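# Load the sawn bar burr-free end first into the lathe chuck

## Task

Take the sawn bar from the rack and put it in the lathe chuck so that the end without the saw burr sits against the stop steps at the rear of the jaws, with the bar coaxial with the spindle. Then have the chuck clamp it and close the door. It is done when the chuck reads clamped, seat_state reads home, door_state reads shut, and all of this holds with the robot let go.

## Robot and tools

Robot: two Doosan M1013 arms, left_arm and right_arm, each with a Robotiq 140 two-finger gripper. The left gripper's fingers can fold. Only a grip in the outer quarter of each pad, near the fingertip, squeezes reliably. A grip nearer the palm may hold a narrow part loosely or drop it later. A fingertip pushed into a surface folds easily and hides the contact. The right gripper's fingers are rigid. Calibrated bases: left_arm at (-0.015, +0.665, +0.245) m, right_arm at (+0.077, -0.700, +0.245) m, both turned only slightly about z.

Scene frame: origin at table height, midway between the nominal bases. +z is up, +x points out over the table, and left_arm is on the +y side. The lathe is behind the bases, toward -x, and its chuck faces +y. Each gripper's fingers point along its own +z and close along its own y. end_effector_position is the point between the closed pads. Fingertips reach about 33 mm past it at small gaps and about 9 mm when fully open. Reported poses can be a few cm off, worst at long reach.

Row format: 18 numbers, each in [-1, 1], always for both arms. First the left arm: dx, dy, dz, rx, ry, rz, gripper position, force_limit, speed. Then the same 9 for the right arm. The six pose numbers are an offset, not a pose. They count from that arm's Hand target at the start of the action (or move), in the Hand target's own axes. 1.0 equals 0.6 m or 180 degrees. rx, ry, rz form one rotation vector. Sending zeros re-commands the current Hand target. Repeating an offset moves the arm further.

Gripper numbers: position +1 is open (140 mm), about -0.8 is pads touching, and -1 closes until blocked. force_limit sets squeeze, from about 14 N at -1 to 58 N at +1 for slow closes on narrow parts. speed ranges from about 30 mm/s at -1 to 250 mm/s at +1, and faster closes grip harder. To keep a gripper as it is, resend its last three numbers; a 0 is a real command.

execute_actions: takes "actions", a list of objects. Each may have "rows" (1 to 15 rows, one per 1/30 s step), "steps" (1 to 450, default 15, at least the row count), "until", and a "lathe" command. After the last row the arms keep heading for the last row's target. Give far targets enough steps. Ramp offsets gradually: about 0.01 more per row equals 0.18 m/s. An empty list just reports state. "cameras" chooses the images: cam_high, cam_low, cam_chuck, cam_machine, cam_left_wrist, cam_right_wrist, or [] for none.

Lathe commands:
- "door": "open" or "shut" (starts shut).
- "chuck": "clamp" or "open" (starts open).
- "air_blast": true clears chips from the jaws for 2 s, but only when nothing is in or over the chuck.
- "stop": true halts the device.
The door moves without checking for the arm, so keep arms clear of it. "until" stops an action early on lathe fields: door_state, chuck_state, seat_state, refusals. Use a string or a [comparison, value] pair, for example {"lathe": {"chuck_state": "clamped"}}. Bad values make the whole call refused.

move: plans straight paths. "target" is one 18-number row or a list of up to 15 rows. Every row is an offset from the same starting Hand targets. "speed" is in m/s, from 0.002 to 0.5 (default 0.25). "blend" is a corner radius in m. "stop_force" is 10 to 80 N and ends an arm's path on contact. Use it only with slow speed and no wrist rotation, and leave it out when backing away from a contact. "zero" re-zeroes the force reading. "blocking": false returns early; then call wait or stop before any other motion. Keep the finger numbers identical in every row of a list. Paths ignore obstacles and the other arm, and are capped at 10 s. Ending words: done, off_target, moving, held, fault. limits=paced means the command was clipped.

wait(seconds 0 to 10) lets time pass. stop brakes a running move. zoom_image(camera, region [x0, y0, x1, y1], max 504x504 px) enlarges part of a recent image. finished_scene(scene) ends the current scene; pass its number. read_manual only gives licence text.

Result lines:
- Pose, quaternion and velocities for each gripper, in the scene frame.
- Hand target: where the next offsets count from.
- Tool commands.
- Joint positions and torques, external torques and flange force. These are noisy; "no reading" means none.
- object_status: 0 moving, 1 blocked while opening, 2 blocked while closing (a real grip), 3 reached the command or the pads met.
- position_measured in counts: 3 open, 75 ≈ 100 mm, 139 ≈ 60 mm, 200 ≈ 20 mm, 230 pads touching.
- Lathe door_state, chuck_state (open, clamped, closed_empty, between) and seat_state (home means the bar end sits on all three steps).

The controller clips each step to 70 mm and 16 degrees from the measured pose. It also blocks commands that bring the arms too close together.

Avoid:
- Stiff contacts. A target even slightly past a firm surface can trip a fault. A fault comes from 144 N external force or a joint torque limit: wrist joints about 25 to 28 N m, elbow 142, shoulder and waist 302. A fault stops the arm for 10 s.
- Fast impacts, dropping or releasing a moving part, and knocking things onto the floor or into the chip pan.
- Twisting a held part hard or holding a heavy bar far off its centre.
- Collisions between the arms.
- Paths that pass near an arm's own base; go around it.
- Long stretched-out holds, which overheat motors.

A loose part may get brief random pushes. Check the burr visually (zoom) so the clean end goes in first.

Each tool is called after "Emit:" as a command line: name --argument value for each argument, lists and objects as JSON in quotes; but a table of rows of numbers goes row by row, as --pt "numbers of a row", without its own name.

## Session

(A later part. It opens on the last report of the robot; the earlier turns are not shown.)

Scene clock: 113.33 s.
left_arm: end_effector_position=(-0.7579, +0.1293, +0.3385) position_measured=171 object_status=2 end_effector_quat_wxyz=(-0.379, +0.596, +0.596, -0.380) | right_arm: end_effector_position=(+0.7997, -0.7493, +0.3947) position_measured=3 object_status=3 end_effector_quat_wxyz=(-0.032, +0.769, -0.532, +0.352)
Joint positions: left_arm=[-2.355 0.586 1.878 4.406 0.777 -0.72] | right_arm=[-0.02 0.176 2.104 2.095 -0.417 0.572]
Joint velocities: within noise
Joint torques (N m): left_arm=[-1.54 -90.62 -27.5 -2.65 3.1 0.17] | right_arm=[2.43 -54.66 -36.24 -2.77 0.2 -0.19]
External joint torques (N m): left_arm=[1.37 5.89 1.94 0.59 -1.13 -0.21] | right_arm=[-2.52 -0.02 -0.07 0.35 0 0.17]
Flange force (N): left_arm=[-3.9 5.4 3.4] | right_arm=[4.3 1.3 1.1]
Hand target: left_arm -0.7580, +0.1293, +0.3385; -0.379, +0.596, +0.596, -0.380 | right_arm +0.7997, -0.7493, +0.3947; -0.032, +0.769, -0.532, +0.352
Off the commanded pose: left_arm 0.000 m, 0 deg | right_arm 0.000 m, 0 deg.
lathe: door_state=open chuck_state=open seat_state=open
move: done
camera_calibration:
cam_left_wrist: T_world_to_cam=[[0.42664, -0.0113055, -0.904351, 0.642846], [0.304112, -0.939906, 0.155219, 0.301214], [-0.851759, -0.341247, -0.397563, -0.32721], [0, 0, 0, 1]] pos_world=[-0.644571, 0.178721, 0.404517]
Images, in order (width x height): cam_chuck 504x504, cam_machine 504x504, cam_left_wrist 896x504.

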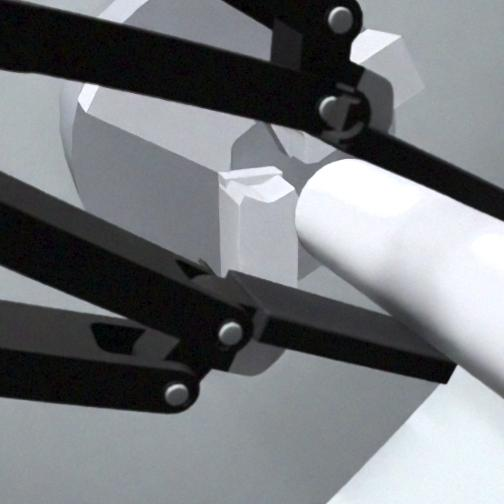

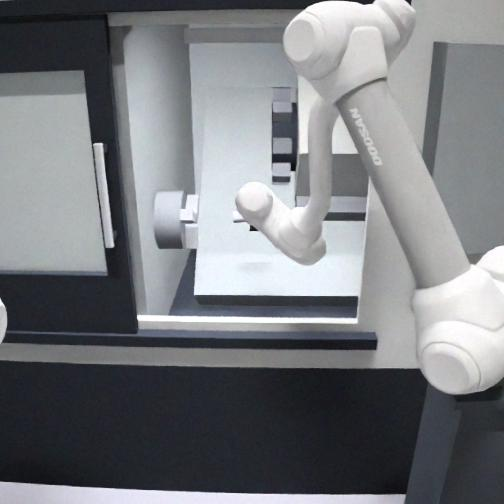

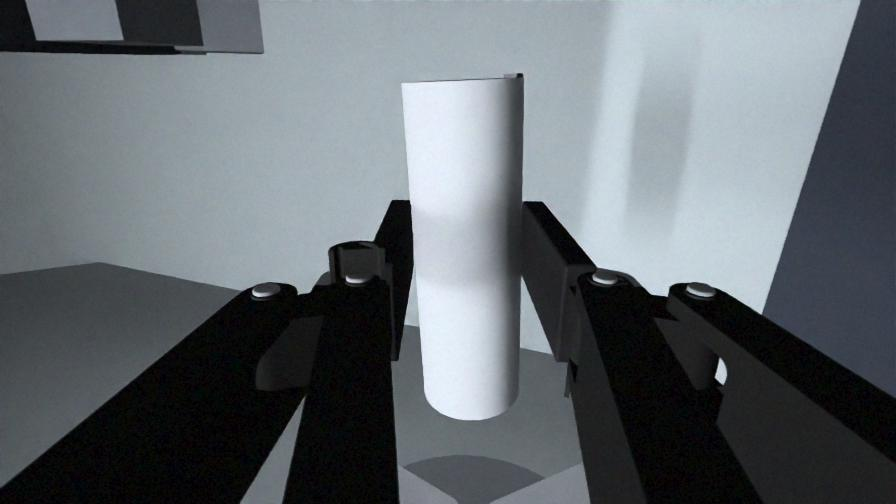

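Emit:
move --target '[-0.158,0.003,0.025,0,0,0,-1,0.6,-1,0,0,0,0,0,0,1,1,1]' --speed 0.08 --cameras '["cam_machine","cam_chuck","cam_left_wrist"]'

Emit:
zoom_image --camera "cam_machine" --region '[140, 160, 260, 280]'

Emit:
zoom_image --camera "cam_left_wrist" --region '[340, 260, 600, 504]'

Emit:
zoom_image --camera "cam_chuck" --region '[100, 20, 450, 370]'

Scene clock: 119.77 s.
left_arm: end_effector_position=(-0.7707, +0.0345, +0.3306) position_measured=171 object_status=2 end_effector_quat_wxyz=(-0.379, +0.596, +0.596, -0.380) | right_arm: end_effector_position=(+0.7997, -0.7493, +0.3947) position_measured=3 object_status=3 end_effector_quat_wxyz=(-0.032, +0.769, -0.532, +0.352)
Joint positions: left_arm=[-2.284 0.686 1.699 4.546 0.804 -0.843] | right_arm=[-0.02 0.176 2.104 2.095 -0.417 0.572]
Joint velocities: within noise
Joint torques (N m): left_arm=[-0.24 -101.68 -30.41 -2.79 2.62 0.16] | right_arm=[2.87 -54.76 -36.32 -2.83 0.26 -0.21]
External joint torques (N m): left_arm=[0.08 6.66 2.65 0.89 -0.9 -0.21] | right_arm=[-2.94 0.48 0.22 0.42 -0.06 0.19]
Flange force (N): left_arm=[-2.5 5.4 4.1] | right_arm=[4.6 1.7 2.0]
Hand target: left_arm -0.7707, +0.0345, +0.3306; -0.379, +0.596, +0.596, -0.380 | right_arm +0.7997, -0.7493, +0.3947; -0.032, +0.769, -0.532, +0.352
Off the commanded pose: left_arm 0.000 m, 0 deg | right_arm 0.000 m, 0 deg.
lathe: door_state=open chuck_state=open seat_state=open
move: done
camera_calibration:
cam_left_wrist: T_world_to_cam=[[0.426638, -0.0113127, -0.904352, 0.640093], [0.304087, -0.939915, 0.155214, 0.21725], [-0.851769, -0.341222, -0.397563, -0.373617], [0, 0, 0, 1]] pos_world=[-0.657386, 0.0839518, 0.396613]
Images, in order (width x height): cam_chuck 504x504, cam_machine 504x504, cam_left_wrist 896x504.

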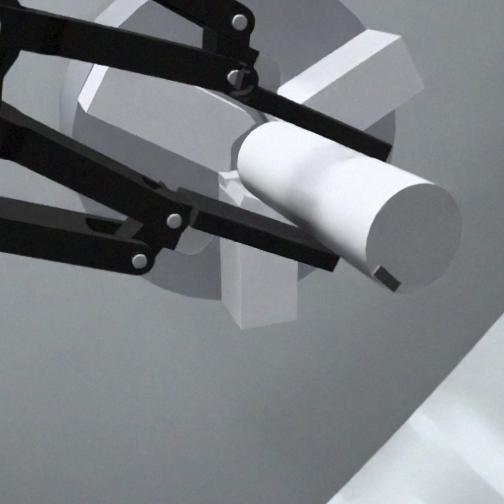

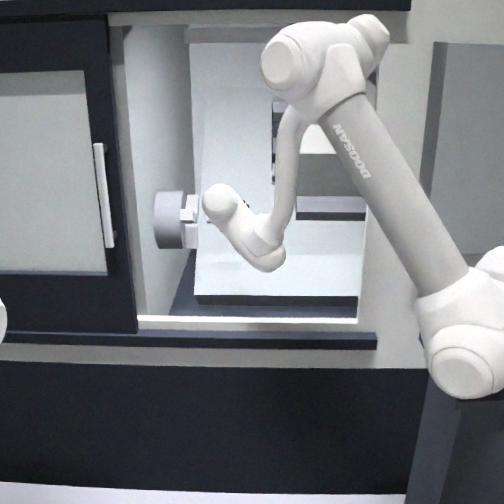

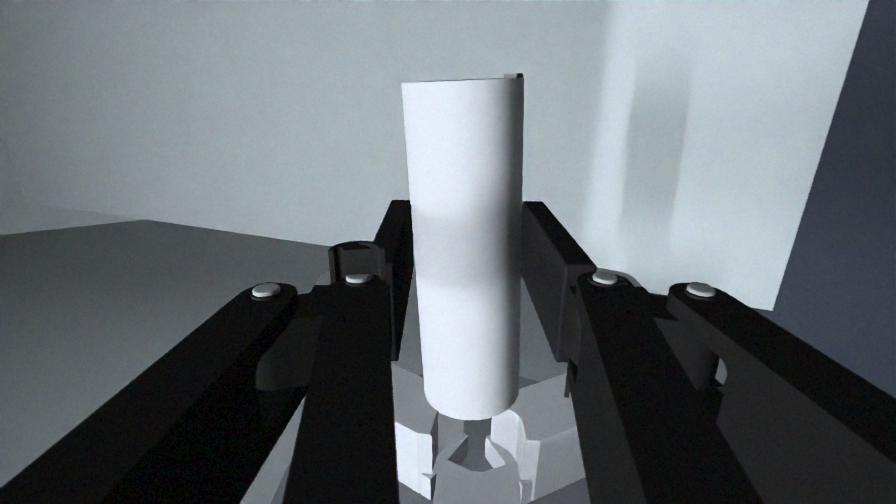

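Scaled by 4.200 from the camera's 504x504 image, which has a finer 720x720 frame.

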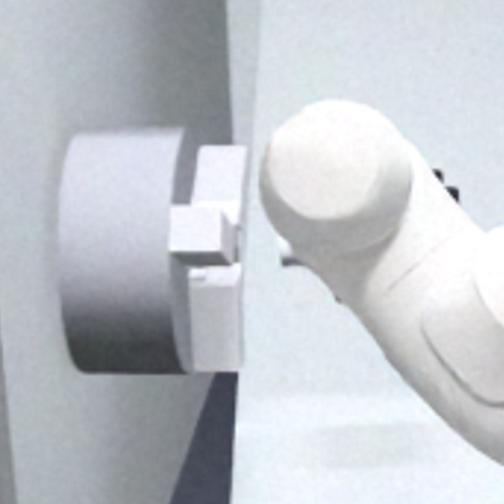

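Scaled by 1.938 from the camera's 896x504 image, which has a finer 1280x720 frame.

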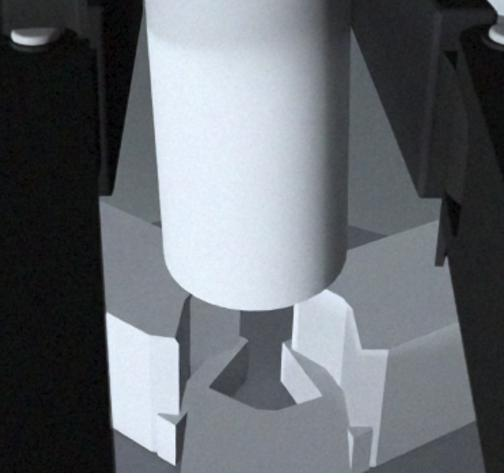

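Scaled by 1.440 from the camera's 504x504 image, which has a finer 720x720 frame.

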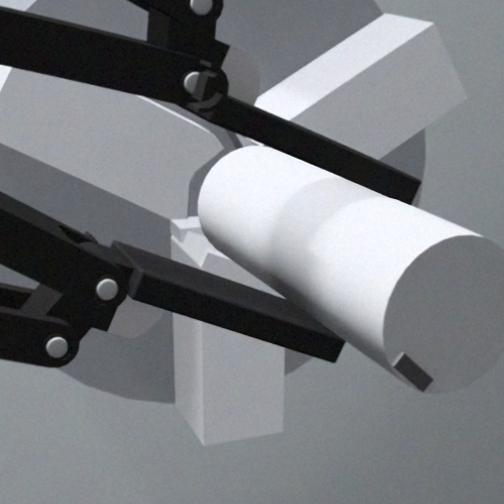

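Emit:
move --target '[-0.018,0.006,0.009,0,0,0,-1,0.6,-1,0,0,0,0,0,0,1,1,1]' --speed 0.05 --cameras '["cam_chuck","cam_left_wrist"]'

Emit:
zoom_image --camera "cam_left_wrist" --region '[380, 380, 560, 504]'

Emit:
zoom_image --camera "cam_chuck" --region '[180, 80, 340, 240]'

Scene clock: 124.63 s.
left_arm: end_effector_position=(-0.7741, +0.0237, +0.3251) position_measured=171 object_status=2 end_effector_quat_wxyz=(-0.379, +0.596, +0.596, -0.380) | right_arm: end_effector_position=(+0.7997, -0.7493, +0.3947) position_measured=3 object_status=3 end_effector_quat_wxyz=(-0.032, +0.769, -0.532, +0.352)
Joint positions: left_arm=[-2.279 0.704 1.676 4.555 0.806 -0.85] | right_arm=[-0.02 0.176 2.104 2.095 -0.417 0.572]
Joint velocities: within noise
Joint torques (N m): left_arm=[-0.52 -104.33 -30.48 -2.84 2.68 0.07] | right_arm=[2.51 -54.66 -36.19 -2.77 0.28 -0.23]
External joint torques (N m): left_arm=[0.2 7.26 2.28 0.92 -0.95 -0.11] | right_arm=[-2.56 0.25 0.03 0.36 -0.07 0.21]
Flange force (N): left_arm=[-3.7 5.8 5.1] | right_arm=[4.0 1.3 1.6]
Hand target: left_arm -0.7741, +0.0237, +0.3251; -0.379, +0.596, +0.596, -0.380 | right_arm +0.7997, -0.7493, +0.3947; -0.032, +0.769, -0.532, +0.352
Off the commanded pose: left_arm 0.000 m, 0 deg | right_arm 0.000 m, 0 deg.
lathe: door_state=open chuck_state=open seat_state=open
move: done
camera_calibration:
cam_left_wrist: T_world_to_cam=[[0.426642, -0.0113108, -0.90435, 0.636408], [0.304088, -0.939914, 0.155214, 0.208956], [-0.851767, -0.341223, -0.397567, -0.382364], [0, 0, 0, 1]] pos_world=[-0.660744, 0.0731274, 0.391087]
Images, in order (width x height): cam_chuck 504x504, cam_left_wrist 896x504.

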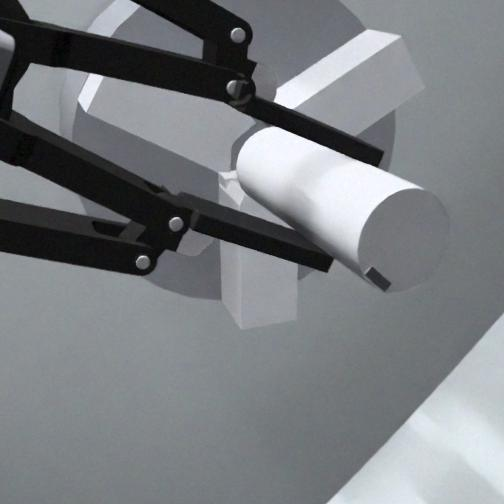

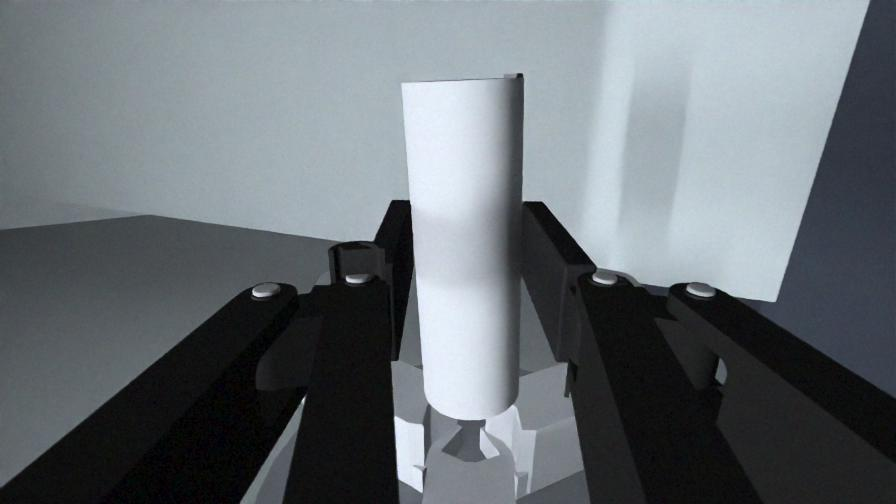

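Scaled by 2.800 from the camera's 896x504 image, which has a finer 1280x720 frame.

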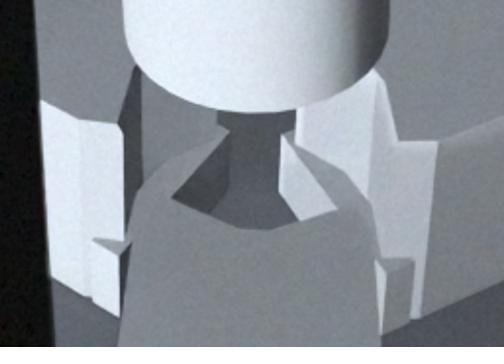

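Scaled by 3.150 from the camera's 504x504 image, which has a finer 720x720 frame.

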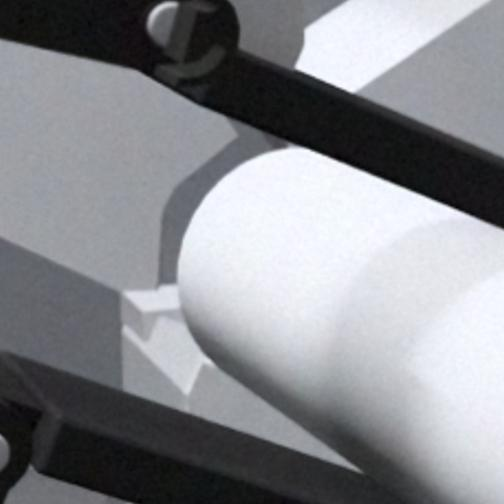

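Emit:
move --target '[-0.02,0.001,0.006,0,0,0,-1,0.6,-1,0,0,0,0,0,0,1,1,1]' --speed 0.04 --cameras '["cam_chuck","cam_left_wrist","cam_machine"]'

Emit:
zoom_image --camera "cam_left_wrist" --region '[380, 380, 560, 504]'

Emit:
zoom_image --camera "cam_chuck" --region '[180, 80, 340, 240]'

Emit:
zoom_image --camera "cam_machine" --region '[140, 160, 240, 260]'

Scene clock: 128.43 s.
left_arm: end_effector_position=(-0.7771, +0.0117, +0.3231) position_measured=171 object_status=2 end_effector_quat_wxyz=(-0.379, +0.596, +0.596, -0.380) | right_arm: end_effector_position=(+0.7997, -0.7493, +0.3947) position_measured=3 object_status=3 end_effector_quat_wxyz=(-0.032, +0.769, -0.532, +0.352)
Joint positions: left_arm=[-2.273 0.72 1.649 4.57 0.809 -0.866] | right_arm=[-0.02 0.176 2.104 2.095 -0.417 0.572]
Joint velocities: within noise
Joint torques (N m): left_arm=[-0.18 -104.81 -30.99 -2.71 2.65 0.07] | right_arm=[3 -54.91 -36.31 -2.85 0.2 -0.2]
External joint torques (N m): left_arm=[0.17 6.3 2.58 0.83 -0.97 -0.11] | right_arm=[-2.96 0.35 0.21 0.43 0 0.18]
Flange force (N): left_arm=[-2.1 5.2 3.8] | right_arm=[4.8 1.7 1.8]
Hand target: left_arm -0.7771, +0.0116, +0.3230; -0.379, +0.596, +0.596, -0.380 | right_arm +0.7997, -0.7493, +0.3947; -0.032, +0.769, -0.532, +0.352
Off the commanded pose: left_arm 0.000 m, 0 deg | right_arm 0.000 m, 0 deg.
lathe: door_state=open chuck_state=open seat_state=open
move: done
camera_calibration:
cam_left_wrist: T_world_to_cam=[[0.426643, -0.0113065, -0.90435, 0.635685], [0.30409, -0.939914, 0.155211, 0.198913], [-0.851766, -0.341223, -0.397569, -0.389832], [0, 0, 0, 1]] pos_world=[-0.663743, 0.0611286, 0.389023]
Images, in order (width x height): cam_chuck 504x504, cam_machine 504x504, cam_left_wrist 896x504.

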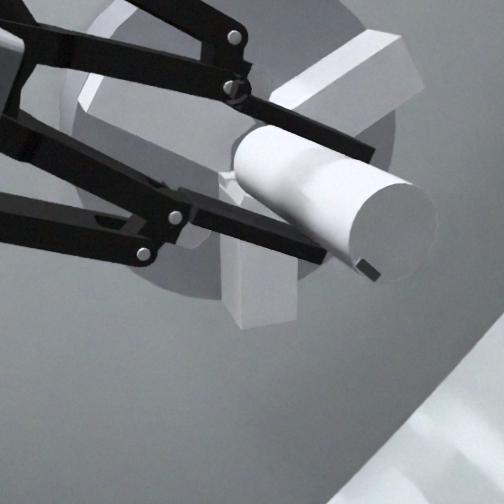

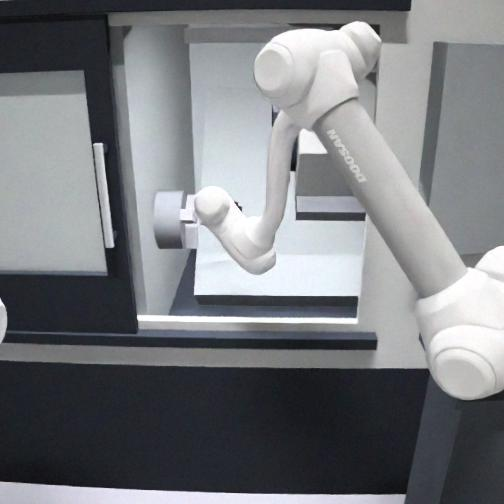

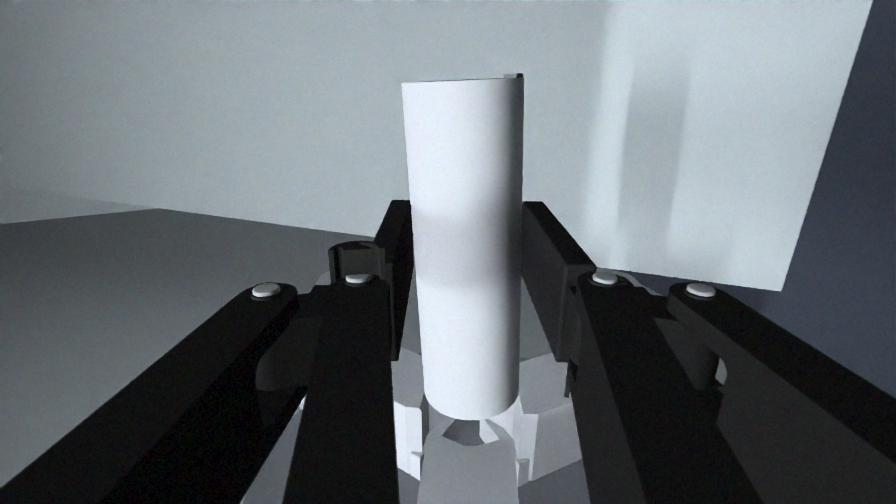

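Scaled by 2.800 from the camera's 896x504 image, which has a finer 1280x720 frame.

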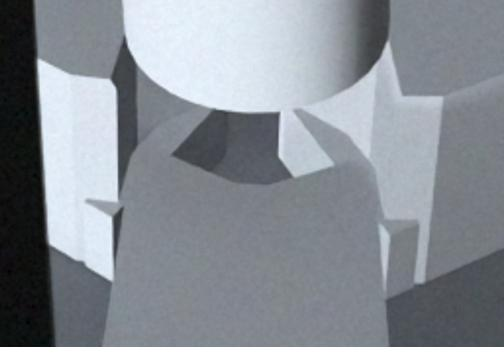

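Scaled by 3.150 from the camera's 504x504 image, which has a finer 720x720 frame.

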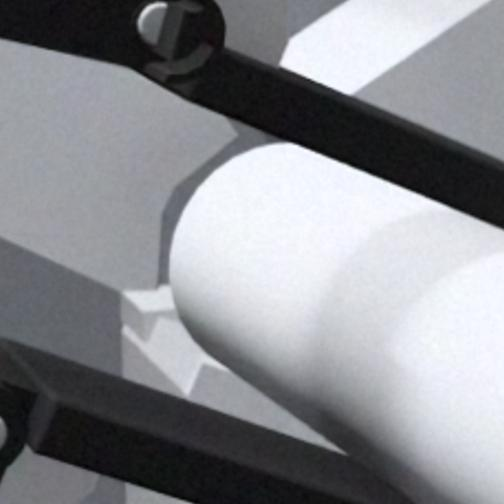

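Scaled by 5.040 from the camera's 504x504 image, which has a finer 720x720 frame.

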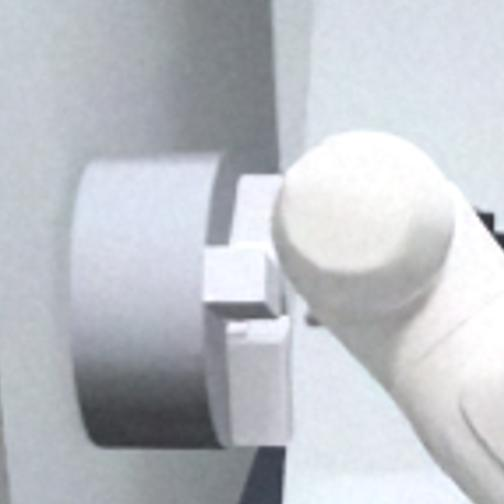

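Emit:
move --target '[-0.01,0.001,0.008,0,0,0,-1,0.6,-1,0,0,0,0,0,0,1,1,1]' --speed 0.03 --cameras '["cam_chuck","cam_left_wrist"]' --stop_force 15

Emit:
zoom_image --camera "cam_left_wrist" --region '[380, 380, 560, 504]'

Emit:
zoom_image --camera "cam_chuck" --region '[180, 80, 340, 240]'

Scene clock: 138.13 s.
left_arm: end_effector_position=(-0.7812, +0.0056, +0.3205) position_measured=171 object_status=2 end_effector_quat_wxyz=(-0.379, +0.596, +0.596, -0.380) | right_arm: end_effector_position=(+0.7997, -0.7493, +0.3947) position_measured=3 object_status=3 end_effector_quat_wxyz=(-0.032, +0.769, -0.532, +0.352)
Joint positions: left_arm=[-2.272 0.731 1.633 4.575 0.809 -0.873] | right_arm=[-0.02 0.176 2.104 2.095 -0.417 0.572]
Joint velocities: within noise
Joint torques (N m): left_arm=[-0.45 -105.98 -30.68 -2.78 2.59 0.17] | right_arm=[2.76 -54.74 -36.27 -2.82 0.23 -0.26]
External joint torques (N m): left_arm=[0.49 6.49 2.12 0.92 -0.92 -0.21] | right_arm=[-2.74 0.14 0.08 0.4 -0.03 0.24]
Flange force (N): left_arm=[-3.7 4.9 4.1] | right_arm=[4.3 1.6 1.5]
Hand target: left_arm -0.7812, +0.0056, +0.3205; -0.379, +0.596, +0.596, -0.380 | right_arm +0.7997, -0.7493, +0.3947; -0.032, +0.769, -0.532, +0.352
Off the commanded pose: left_arm 0.000 m, 0 deg | right_arm 0.000 m, 0 deg.
lathe: door_state=open chuck_state=open seat_state=open
move: done
camera_calibration:
cam_left_wrist: T_world_to_cam=[[0.426644, -0.0113107, -0.904349, 0.635045], [0.304096, -0.939911, 0.155219, 0.194878], [-0.851763, -0.341232, -0.397568, -0.396407], [0, 0, 0, 1]] pos_world=[-0.667845, 0.0550841, 0.386454]
Images, in order (width x height): cam_chuck 504x504, cam_left_wrist 896x504.

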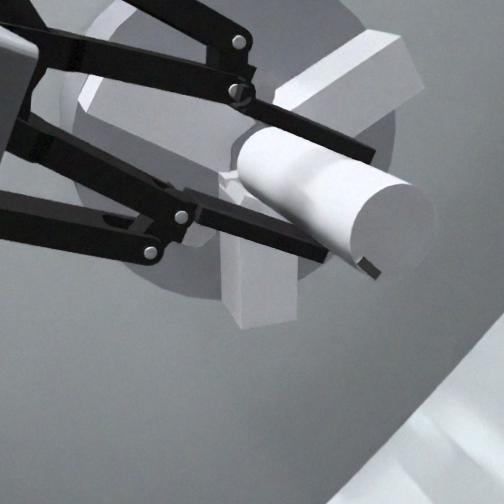

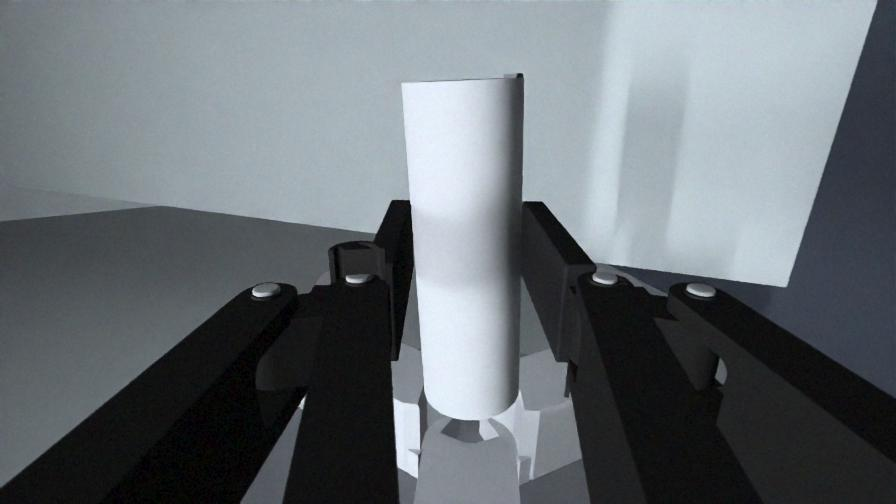

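Scaled by 2.800 from the camera's 896x504 image, which has a finer 1280x720 frame.

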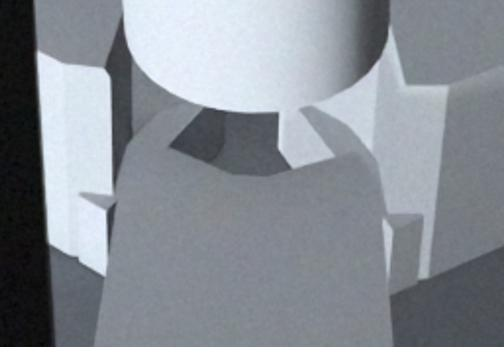

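Scaled by 3.150 from the camera's 504x504 image, which has a finer 720x720 frame.

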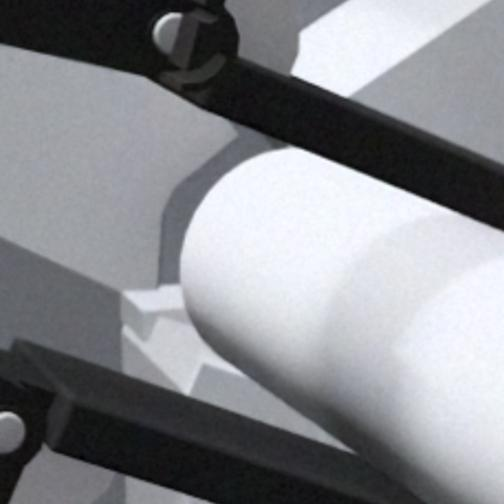

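Emit:
move --target '[-0.014,0.001,0,0,0,0,-1,0.6,-1,0,0,0,0,0,0,1,1,1]' --speed 0.02 --cameras '["cam_chuck","cam_left_wrist"]' --stop_force 15

Emit:
zoom_image --camera "cam_left_wrist" --region '[380, 380, 560, 504]'

Emit:
zoom_image --camera "cam_chuck" --region '[180, 80, 340, 240]'

Scene clock: 141.47 s.
left_arm: end_effector_position=(-0.7809, -0.0028, +0.3200) position_measured=171 object_status=2 end_effector_quat_wxyz=(-0.379, +0.596, +0.596, -0.380) | right_arm: end_effector_position=(+0.7997, -0.7493, +0.3947) position_measured=3 object_status=3 end_effector_quat_wxyz=(-0.032, +0.769, -0.532, +0.352)
Joint positions: left_arm=[-2.266 0.739 1.617 4.588 0.812 -0.884] | right_arm=[-0.02 0.176 2.104 2.095 -0.417 0.572]
Joint velocities: within noise
Joint torques (N m): left_arm=[-0.56 -107.28 -31.25 -2.8 2.6 0.15] | right_arm=[2.59 -54.58 -36.24 -2.8 0.27 -0.24]
External joint torques (N m): left_arm=[0.3 6.82 2.38 0.94 -0.95 -0.19] | right_arm=[-2.69 0.31 0.11 0.39 -0.08 0.22]
Flange force (N): left_arm=[-3.3 5.2 4.3] | right_arm=[4.1 1.5 1.7]
Hand target: left_arm -0.7809, -0.0028, +0.3199; -0.379, +0.596, +0.596, -0.380 | right_arm +0.7997, -0.7493, +0.3947; -0.032, +0.769, -0.532, +0.352
Off the commanded pose: left_arm 0.000 m, 0 deg | right_arm 0.000 m, 0 deg.
lathe: door_state=open chuck_state=open seat_state=open
move: done
camera_calibration:
cam_left_wrist: T_world_to_cam=[[0.426641, -0.0113111, -0.904351, 0.634353], [0.304092, -0.939913, 0.155216, 0.186986], [-0.851766, -0.341227, -0.397565, -0.399267], [0, 0, 0, 1]] pos_world=[-0.667584, 0.046685, 0.38592]
Images, in order (width x height): cam_chuck 504x504, cam_left_wrist 896x504.

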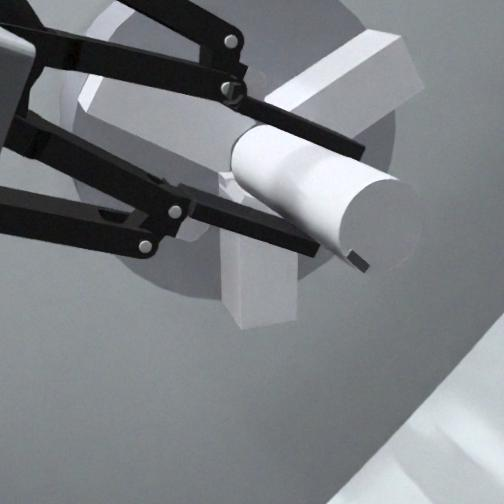

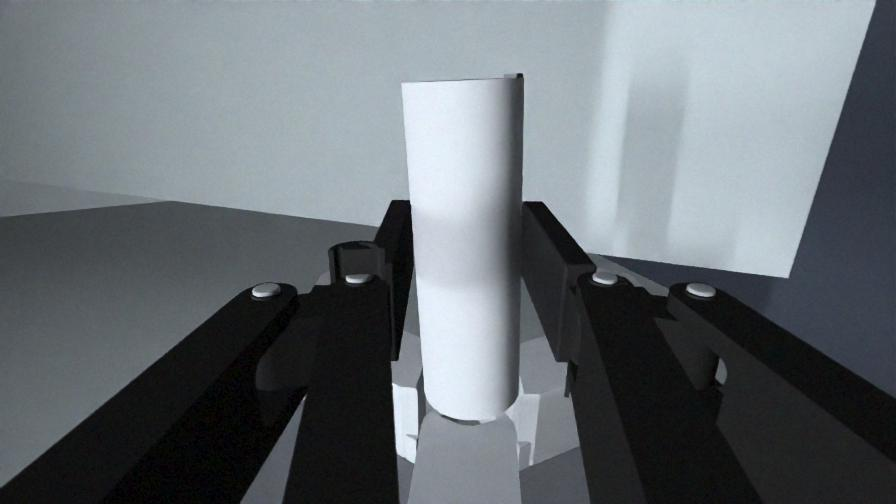

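Scaled by 2.800 from the camera's 896x504 image, which has a finer 1280x720 frame.

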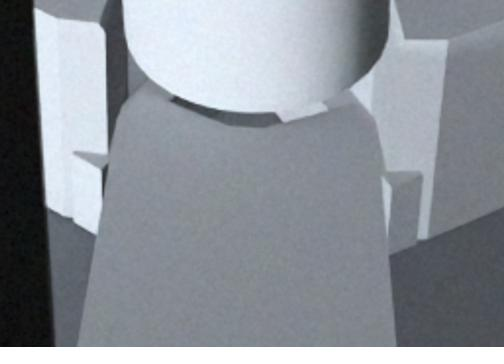

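Scaled by 3.150 from the camera's 504x504 image, which has a finer 720x720 frame.

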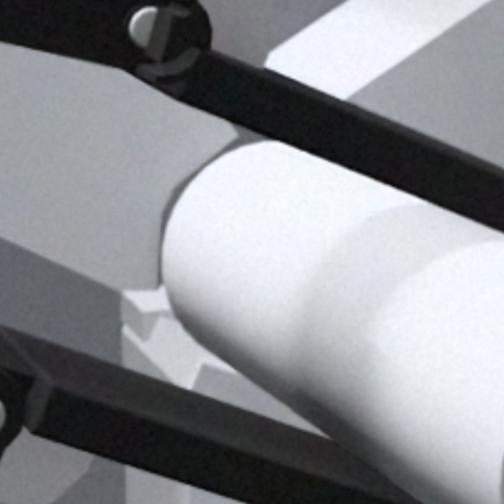

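Emit:
move --target '[0,0.0,0.004,0,0,0,-1,0.6,-1,0,0,0,0,0,0,1,1,1]' --speed 0.02 --cameras '[]'

Emit:
move --target '[-0.02,0.0,0,0,0,0,-1,0.6,-1,0,0,0,0,0,0,1,1,1]' --speed 0.012 --cameras '["cam_chuck","cam_left_wrist"]' --stop_force 12

Emit:
zoom_image --camera "cam_left_wrist" --region '[380, 380, 560, 504]'

Emit:
zoom_image --camera "cam_chuck" --region '[180, 80, 340, 240]'

Scene clock: 143.73 s.
left_arm: end_effector_position=(-0.7831, -0.0028, +0.3189) position_measured=171 object_status=2 end_effector_quat_wxyz=(-0.379, +0.596, +0.596, -0.380) | right_arm: end_effector_position=(+0.7997, -0.7493, +0.3947) position_measured=3 object_status=3 end_effector_quat_wxyz=(-0.032, +0.769, -0.532, +0.352)
Joint positions: left_arm=[-2.268 0.742 1.615 4.586 0.811 -0.884] | right_arm=[-0.02 0.176 2.104 2.095 -0.417 0.572]
Joint velocities: within noise
Joint torques (N m): left_arm=[-0.56 -107.52 -31.07 -2.75 2.53 0.15] | right_arm=[2.69 -54.35 -36.22 -2.81 0.29 -0.29]
External joint torques (N m): left_arm=[0.5 6.88 2.22 0.88 -0.88 -0.2] | right_arm=[-2.68 -0.28 0.13 0.4 -0.09 0.27]
Flange force (N): left_arm=[-3.8 5.3 4.4] | right_arm=[4.2 2.0 0.8]
Hand target: left_arm -0.7831, -0.0028, +0.3189; -0.379, +0.596, +0.596, -0.380 | right_arm +0.7997, -0.7493, +0.3947; -0.032, +0.769, -0.532, +0.352
Off the commanded pose: left_arm 0.000 m, 0 deg | right_arm 0.000 m, 0 deg.
lathe: door_state=open chuck_state=open seat_state=open
move: done
No camera images: "cameras" was empty.

Scene clock: 145.47 s.
left_arm: end_effector_position=(-0.7831, -0.0148, +0.3189) position_measured=171 object_status=2 end_effector_quat_wxyz=(-0.379, +0.596, +0.596, -0.380) | right_arm: end_effector_position=(+0.7997, -0.7493, +0.3947) position_measured=3 object_status=3 end_effector_quat_wxyz=(-0.032, +0.769, -0.532, +0.352)
Joint positions: left_arm=[-2.259 0.753 1.591 4.604 0.816 -0.901] | right_arm=[-0.02 0.176 2.104 2.095 -0.417 0.572]
Joint velocities: within noise
Joint torques (N m): left_arm=[-0.52 -108.8 -31.4 -2.79 2.48 0.13] | right_arm=[2.94 -54.56 -36.53 -2.79 0.26 -0.2]
External joint torques (N m): left_arm=[0.6 6.92 2.21 0.96 -0.87 -0.18] | right_arm=[-2.94 0.22 0.5 0.38 -0.06 0.18]
Flange force (N): left_arm=[-4.0 5.3 4.3] | right_arm=[4.5 2.4 1.5]
Hand target: left_arm -0.7831, -0.0148, +0.3189; -0.379, +0.596, +0.596, -0.380 | right_arm +0.7997, -0.7493, +0.3947; -0.032, +0.769, -0.532, +0.352
Off the commanded pose: left_arm 0.000 m, 0 deg | right_arm 0.000 m, 0 deg.
lathe: door_state=open chuck_state=open seat_state=open
move: done
camera_calibration:
cam_left_wrist: T_world_to_cam=[[0.426641, -0.0113111, -0.90435, 0.634235], [0.304092, -0.939913, 0.155216, 0.176518], [-0.851766, -0.341227, -0.397566, -0.405605], [0, 0, 0, 1]] pos_world=[-0.669749, 0.0346821, 0.384918]
Images, in order (width x height): cam_chuck 504x504, cam_left_wrist 896x504.

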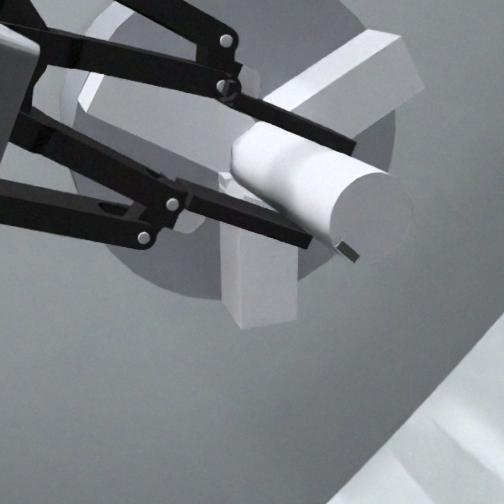

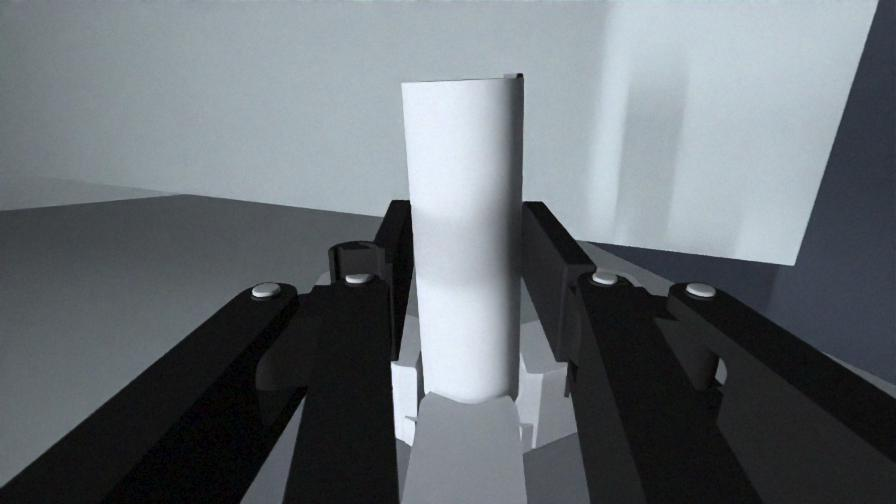

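Scaled by 2.800 from the camera's 896x504 image, which has a finer 1280x720 frame.

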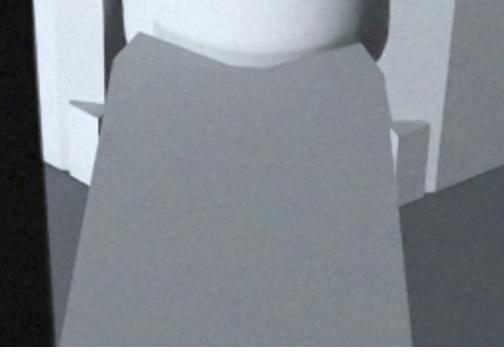

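Scaled by 3.150 from the camera's 504x504 image, which has a finer 720x720 frame.

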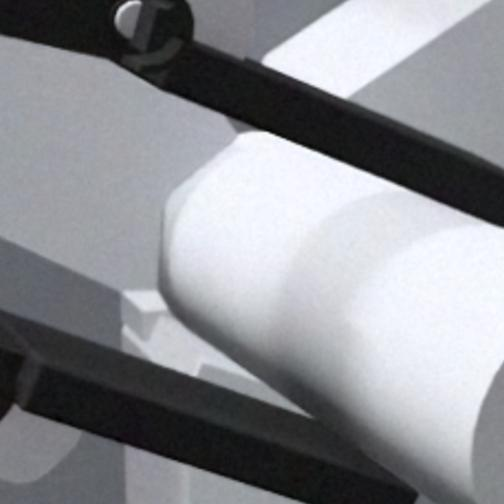

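Emit:
move --target '[-0.045,0.0,0,0,0,0,-1,0.6,-1,0,0,0,0,0,0,1,1,1]' --speed 0.01 --cameras '["cam_chuck","cam_left_wrist"]' --stop_force 12

Emit:
zoom_image --camera "cam_chuck" --region '[180, 80, 340, 240]'

Scene clock: 148.80 s.
left_arm: end_effector_position=(-0.7830, -0.0325, +0.3187) position_measured=171 object_status=2 end_effector_quat_wxyz=(-0.379, +0.596, +0.597, -0.380) | right_arm: end_effector_position=(+0.7997, -0.7493, +0.3947) position_measured=3 object_status=3 end_effector_quat_wxyz=(-0.032, +0.769, -0.532, +0.352)
Joint positions: left_arm=[-2.246 0.77 1.556 4.631 0.823 -0.927] | right_arm=[-0.02 0.176 2.104 2.095 -0.417 0.572]
Joint velocities: within noise
Joint torques (N m): left_arm=[7.7 -120.33 -44.33 -6.95 0.18 0.28] | right_arm=[2.58 -54.57 -36.45 -2.79 0.28 -0.22]
External joint torques (N m): left_arm=[-7.37 16.77 14.55 5.17 1.36 -0.33] | right_arm=[-2.43 0.11 0.27 0.36 -0.07 0.2]
Flange force (N): left_arm=[9.4 14.3 3.7] | right_arm=[3.8 1.7 1.2]
Hand target: left_arm -0.7830, -0.0324, +0.3188; -0.379, +0.596, +0.596, -0.380 (not the last commanded pose) | right_arm +0.7997, -0.7493, +0.3947; -0.032, +0.769, -0.532, +0.352
Off the commanded pose: left_arm 0.009 m, 0 deg | right_arm 0.000 m, 0 deg.
lathe: door_state=open chuck_state=open seat_state=open
move: contact (left_arm)
camera_calibration:
cam_left_wrist: T_world_to_cam=[[0.426883, -0.0111769, -0.904238, 0.633929], [0.303954, -0.939974, 0.155113, 0.159833], [-0.851694, -0.341062, -0.397862, -0.411511], [0, 0, 0, 1]] pos_world=[-0.669677, 0.0169731, 0.384706]
Images, in order (width x height): cam_chuck 504x504, cam_left_wrist 896x504.

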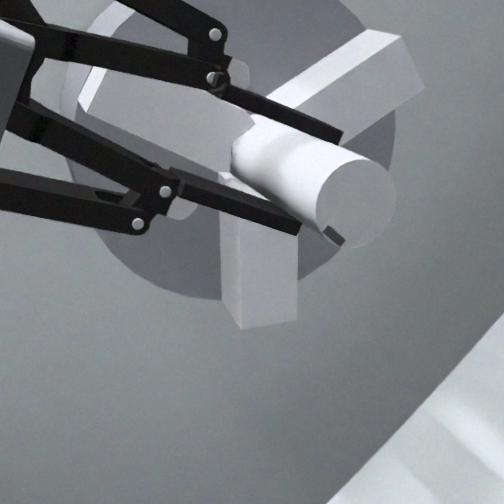

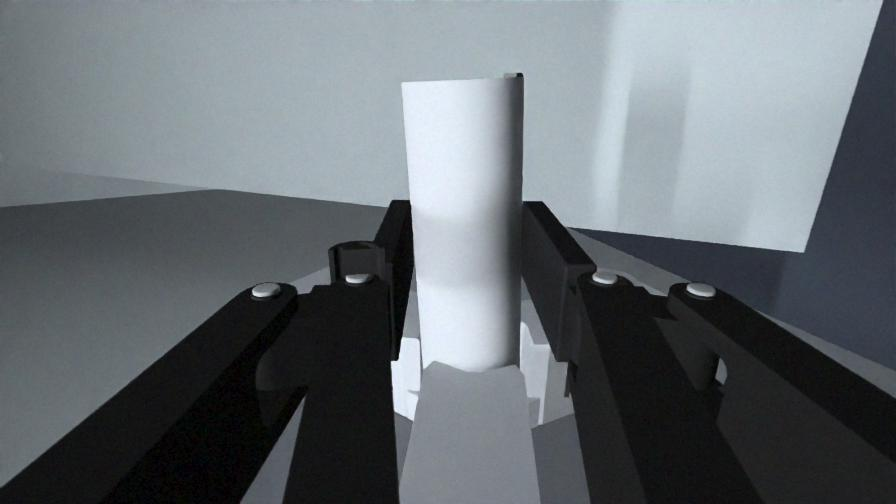

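Scaled by 3.150 from the camera's 504x504 image, which has a finer 720x720 frame.

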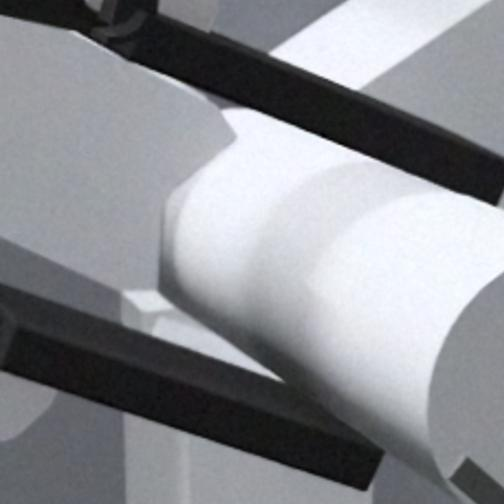

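Emit:
move --target '[0.003,0.002,0,0,0,0,-1,0.6,-1,0,0,0,0,0,0,1,1,1]' --speed 0.01 --cameras '[]'

Emit:
move --target '[-0.012,0.0,0,0,0,0,-1,0.6,-1,0,0,0,0,0,0,1,1,1]' --speed 0.005 --cameras '[]' --stop_force 15

Scene clock: 150.60 s.
left_arm: end_effector_position=(-0.7825, -0.0307, +0.3177) position_measured=171 object_status=2 end_effector_quat_wxyz=(-0.379, +0.596, +0.596, -0.380) | right_arm: end_effector_position=(+0.7997, -0.7493, +0.3947) position_measured=3 object_status=3 end_effector_quat_wxyz=(-0.032, +0.769, -0.532, +0.352)
Joint positions: left_arm=[-2.247 0.77 1.561 4.627 0.823 -0.922] | right_arm=[-0.02 0.176 2.104 2.095 -0.417 0.572]
Joint velocities: within noise
Joint torques (N m): left_arm=[4.84 -110.25 -34.25 -3.84 0.45 -0.03] | right_arm=[2.64 -53.99 -36.48 -2.86 0.31 -0.18]
External joint torques (N m): left_arm=[-4.85 6.76 4.67 2.05 1.11 -0.02] | right_arm=[-2.62 -0.52 0.36 0.45 -0.11 0.16]
Flange force (N): left_arm=[2.7 4.7 4.2] | right_arm=[4.6 2.2 -0.1]
Hand target: left_arm -0.7825, -0.0306, +0.3177; -0.379, +0.596, +0.596, -0.380 | right_arm +0.7997, -0.7493, +0.3947; -0.032, +0.769, -0.532, +0.352
Off the commanded pose: left_arm 0.000 m, 0 deg | right_arm 0.000 m, 0 deg.
lathe: door_state=open chuck_state=open seat_state=open
move: done
No camera images: "cameras" was empty.

Scene clock: 152.03 s.
left_arm: end_effector_position=(-0.7825, -0.0345, +0.3175) position_measured=171 object_status=2 end_effector_quat_wxyz=(-0.380, +0.596, +0.596, -0.380) | right_arm: end_effector_position=(+0.7997, -0.7493, +0.3947) position_measured=3 object_status=3 end_effector_quat_wxyz=(-0.032, +0.769, -0.532, +0.352)
Joint positions: left_arm=[-2.244 0.774 1.553 4.633 0.825 -0.928] | right_arm=[-0.02 0.176 2.104 2.095 -0.417 0.572]
Joint velocities: within noise
Joint torques (N m): left_arm=[13.95 -122.05 -48.77 -8.71 -2.24 0.19] | right_arm=[2.39 -54.65 -36.28 -2.75 0.22 -0.24]
External joint torques (N m): left_arm=[-14.22 18.23 19.03 6.92 3.8 -0.24] | right_arm=[-2.62 0.6 0.37 0.37 -0.03 0.22]
Flange force (N): left_arm=[18.4 15.2 3.6] | right_arm=[3.7 1.8 2.2]
Hand target: left_arm -0.7825, -0.0346, +0.3175; -0.379, +0.596, +0.596, -0.380 (not the last commanded pose) | right_arm +0.7997, -0.7493, +0.3947; -0.032, +0.769, -0.532, +0.352
Off the commanded pose: left_arm 0.003 m, 0 deg | right_arm 0.000 m, 0 deg.
lathe: door_state=open chuck_state=open seat_state=open
move: contact (left_arm)
No camera images: "cameras" was empty.

Emit:
move --target '[0.003,0.003,0,0,0,0,-1,0.6,-1,0,0,0,0,0,0,1,1,1]' --speed 0.01 --cameras '[]'

Emit:
move --target '[-0.012,0.0,0,0,0,0,-1,0.6,-1,0,0,0,0,0,0,1,1,1]' --speed 0.005 --cameras '["cam_chuck","cam_left_wrist"]' --stop_force 15

Emit:
zoom_image --camera "cam_left_wrist" --region '[380, 320, 560, 504]'

Emit:
zoom_image --camera "cam_chuck" --region '[200, 90, 320, 210]'

Scene clock: 154.17 s.
left_arm: end_effector_position=(-0.7817, -0.0328, +0.3159) position_measured=171 object_status=2 end_effector_quat_wxyz=(-0.379, +0.596, +0.596, -0.380) | right_arm: end_effector_position=(+0.7997, -0.7493, +0.3947) position_measured=3 object_status=3 end_effector_quat_wxyz=(-0.032, +0.769, -0.532, +0.352)
Joint positions: left_arm=[-2.245 0.773 1.557 4.629 0.825 -0.922] | right_arm=[-0.02 0.176 2.104 2.095 -0.417 0.572]
Joint velocities: within noise
Joint torques (N m): left_arm=[4.79 -110.36 -34.48 -3.73 0.33 -0.02] | right_arm=[3.05 -54.79 -36.12 -2.85 0.25 -0.23]
External joint torques (N m): left_arm=[-5.15 6.7 4.8 1.93 1.24 -0.02] | right_arm=[-2.99 0.31 -0.09 0.43 -0.04 0.21]
Flange force (N): left_arm=[3.4 4.7 4.2] | right_arm=[4.9 1.2 1.9]
Hand target: left_arm -0.7817, -0.0328, +0.3159; -0.379, +0.596, +0.596, -0.380 | right_arm +0.7997, -0.7493, +0.3947; -0.032, +0.769, -0.532, +0.352
Off the commanded pose: left_arm 0.000 m, 0 deg | right_arm 0.000 m, 0 deg.
lathe: door_state=open chuck_state=open seat_state=open
move: done
No camera images: "cameras" was empty.

Scene clock: 155.20 s.
left_arm: end_effector_position=(-0.7818, -0.0347, +0.3158) position_measured=171 object_status=2 end_effector_quat_wxyz=(-0.380, +0.597, +0.596, -0.380) | right_arm: end_effector_position=(+0.7997, -0.7493, +0.3947) position_measured=3 object_status=3 end_effector_quat_wxyz=(-0.032, +0.769, -0.532, +0.352)
Joint positions: left_arm=[-2.244 0.775 1.553 4.632 0.826 -0.925] | right_arm=[-0.02 0.176 2.104 2.095 -0.417 0.572]
Joint velocities: within noise
Joint torques (N m): left_arm=[17.1 -117.04 -45.55 -7.93 -3.87 0.01] | right_arm=[2.99 -54.54 -35.86 -2.81 0.3 -0.2]
External joint torques (N m): left_arm=[-17.08 13.19 15.95 6.14 5.43 -0.05] | right_arm=[-3.05 -0.15 -0.33 0.39 -0.11 0.18]
Flange force (N): left_arm=[19.8 10.0 3.6] | right_arm=[5.3 1.1 1.2]
Hand target: left_arm -0.7818, -0.0347, +0.3158; -0.380, +0.596, +0.596, -0.380 (not the last commanded pose) | right_arm +0.7997, -0.7493, +0.3947; -0.032, +0.769, -0.532, +0.352
Off the commanded pose: left_arm 0.005 m, 0 deg | right_arm 0.000 m, 0 deg.
lathe: door_state=open chuck_state=open seat_state=open
move: contact (left_arm)
camera_calibration:
cam_left_wrist: T_world_to_cam=[[0.426987, -0.0112063, -0.904188, 0.630822], [0.303398, -0.940185, 0.154927, 0.157426], [-0.85184, -0.340481, -0.398046, -0.412444], [0, 0, 0, 1]] pos_world=[-0.668452, 0.0146491, 0.381821]
Images, in order (width x height): cam_chuck 504x504, cam_left_wrist 896x504.

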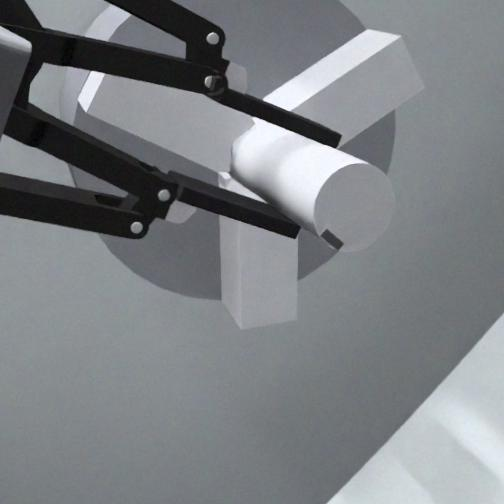

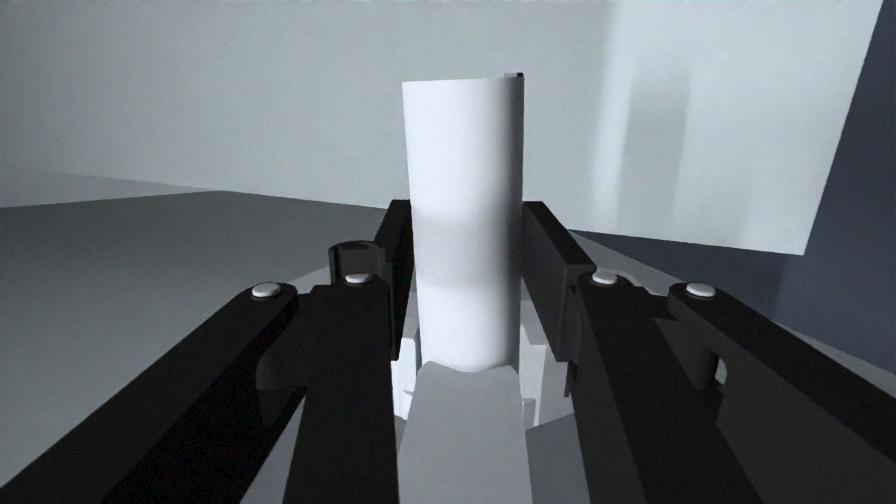

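Scaled by 2.739 from the camera's 896x504 image, which has a finer 1280x720 frame.

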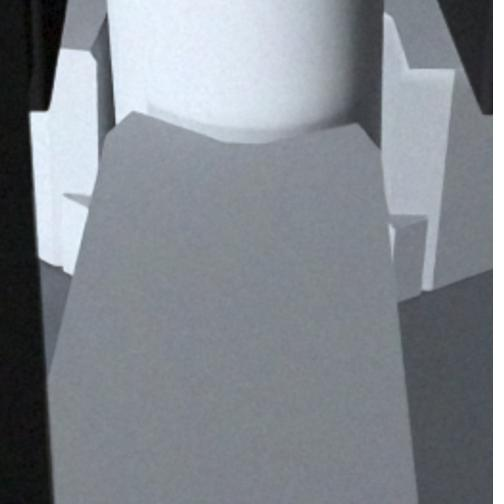

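Scaled by 4.200 from the camera's 504x504 image, which has a finer 720x720 frame.

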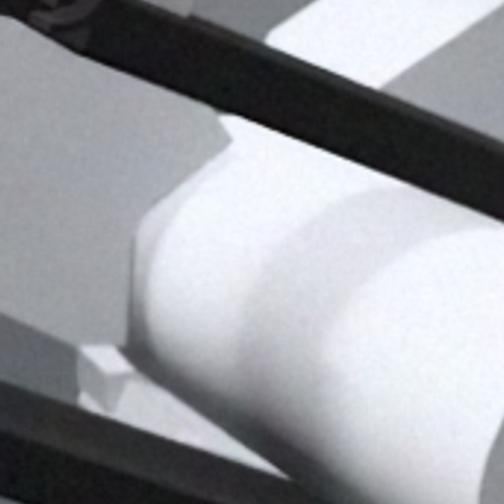

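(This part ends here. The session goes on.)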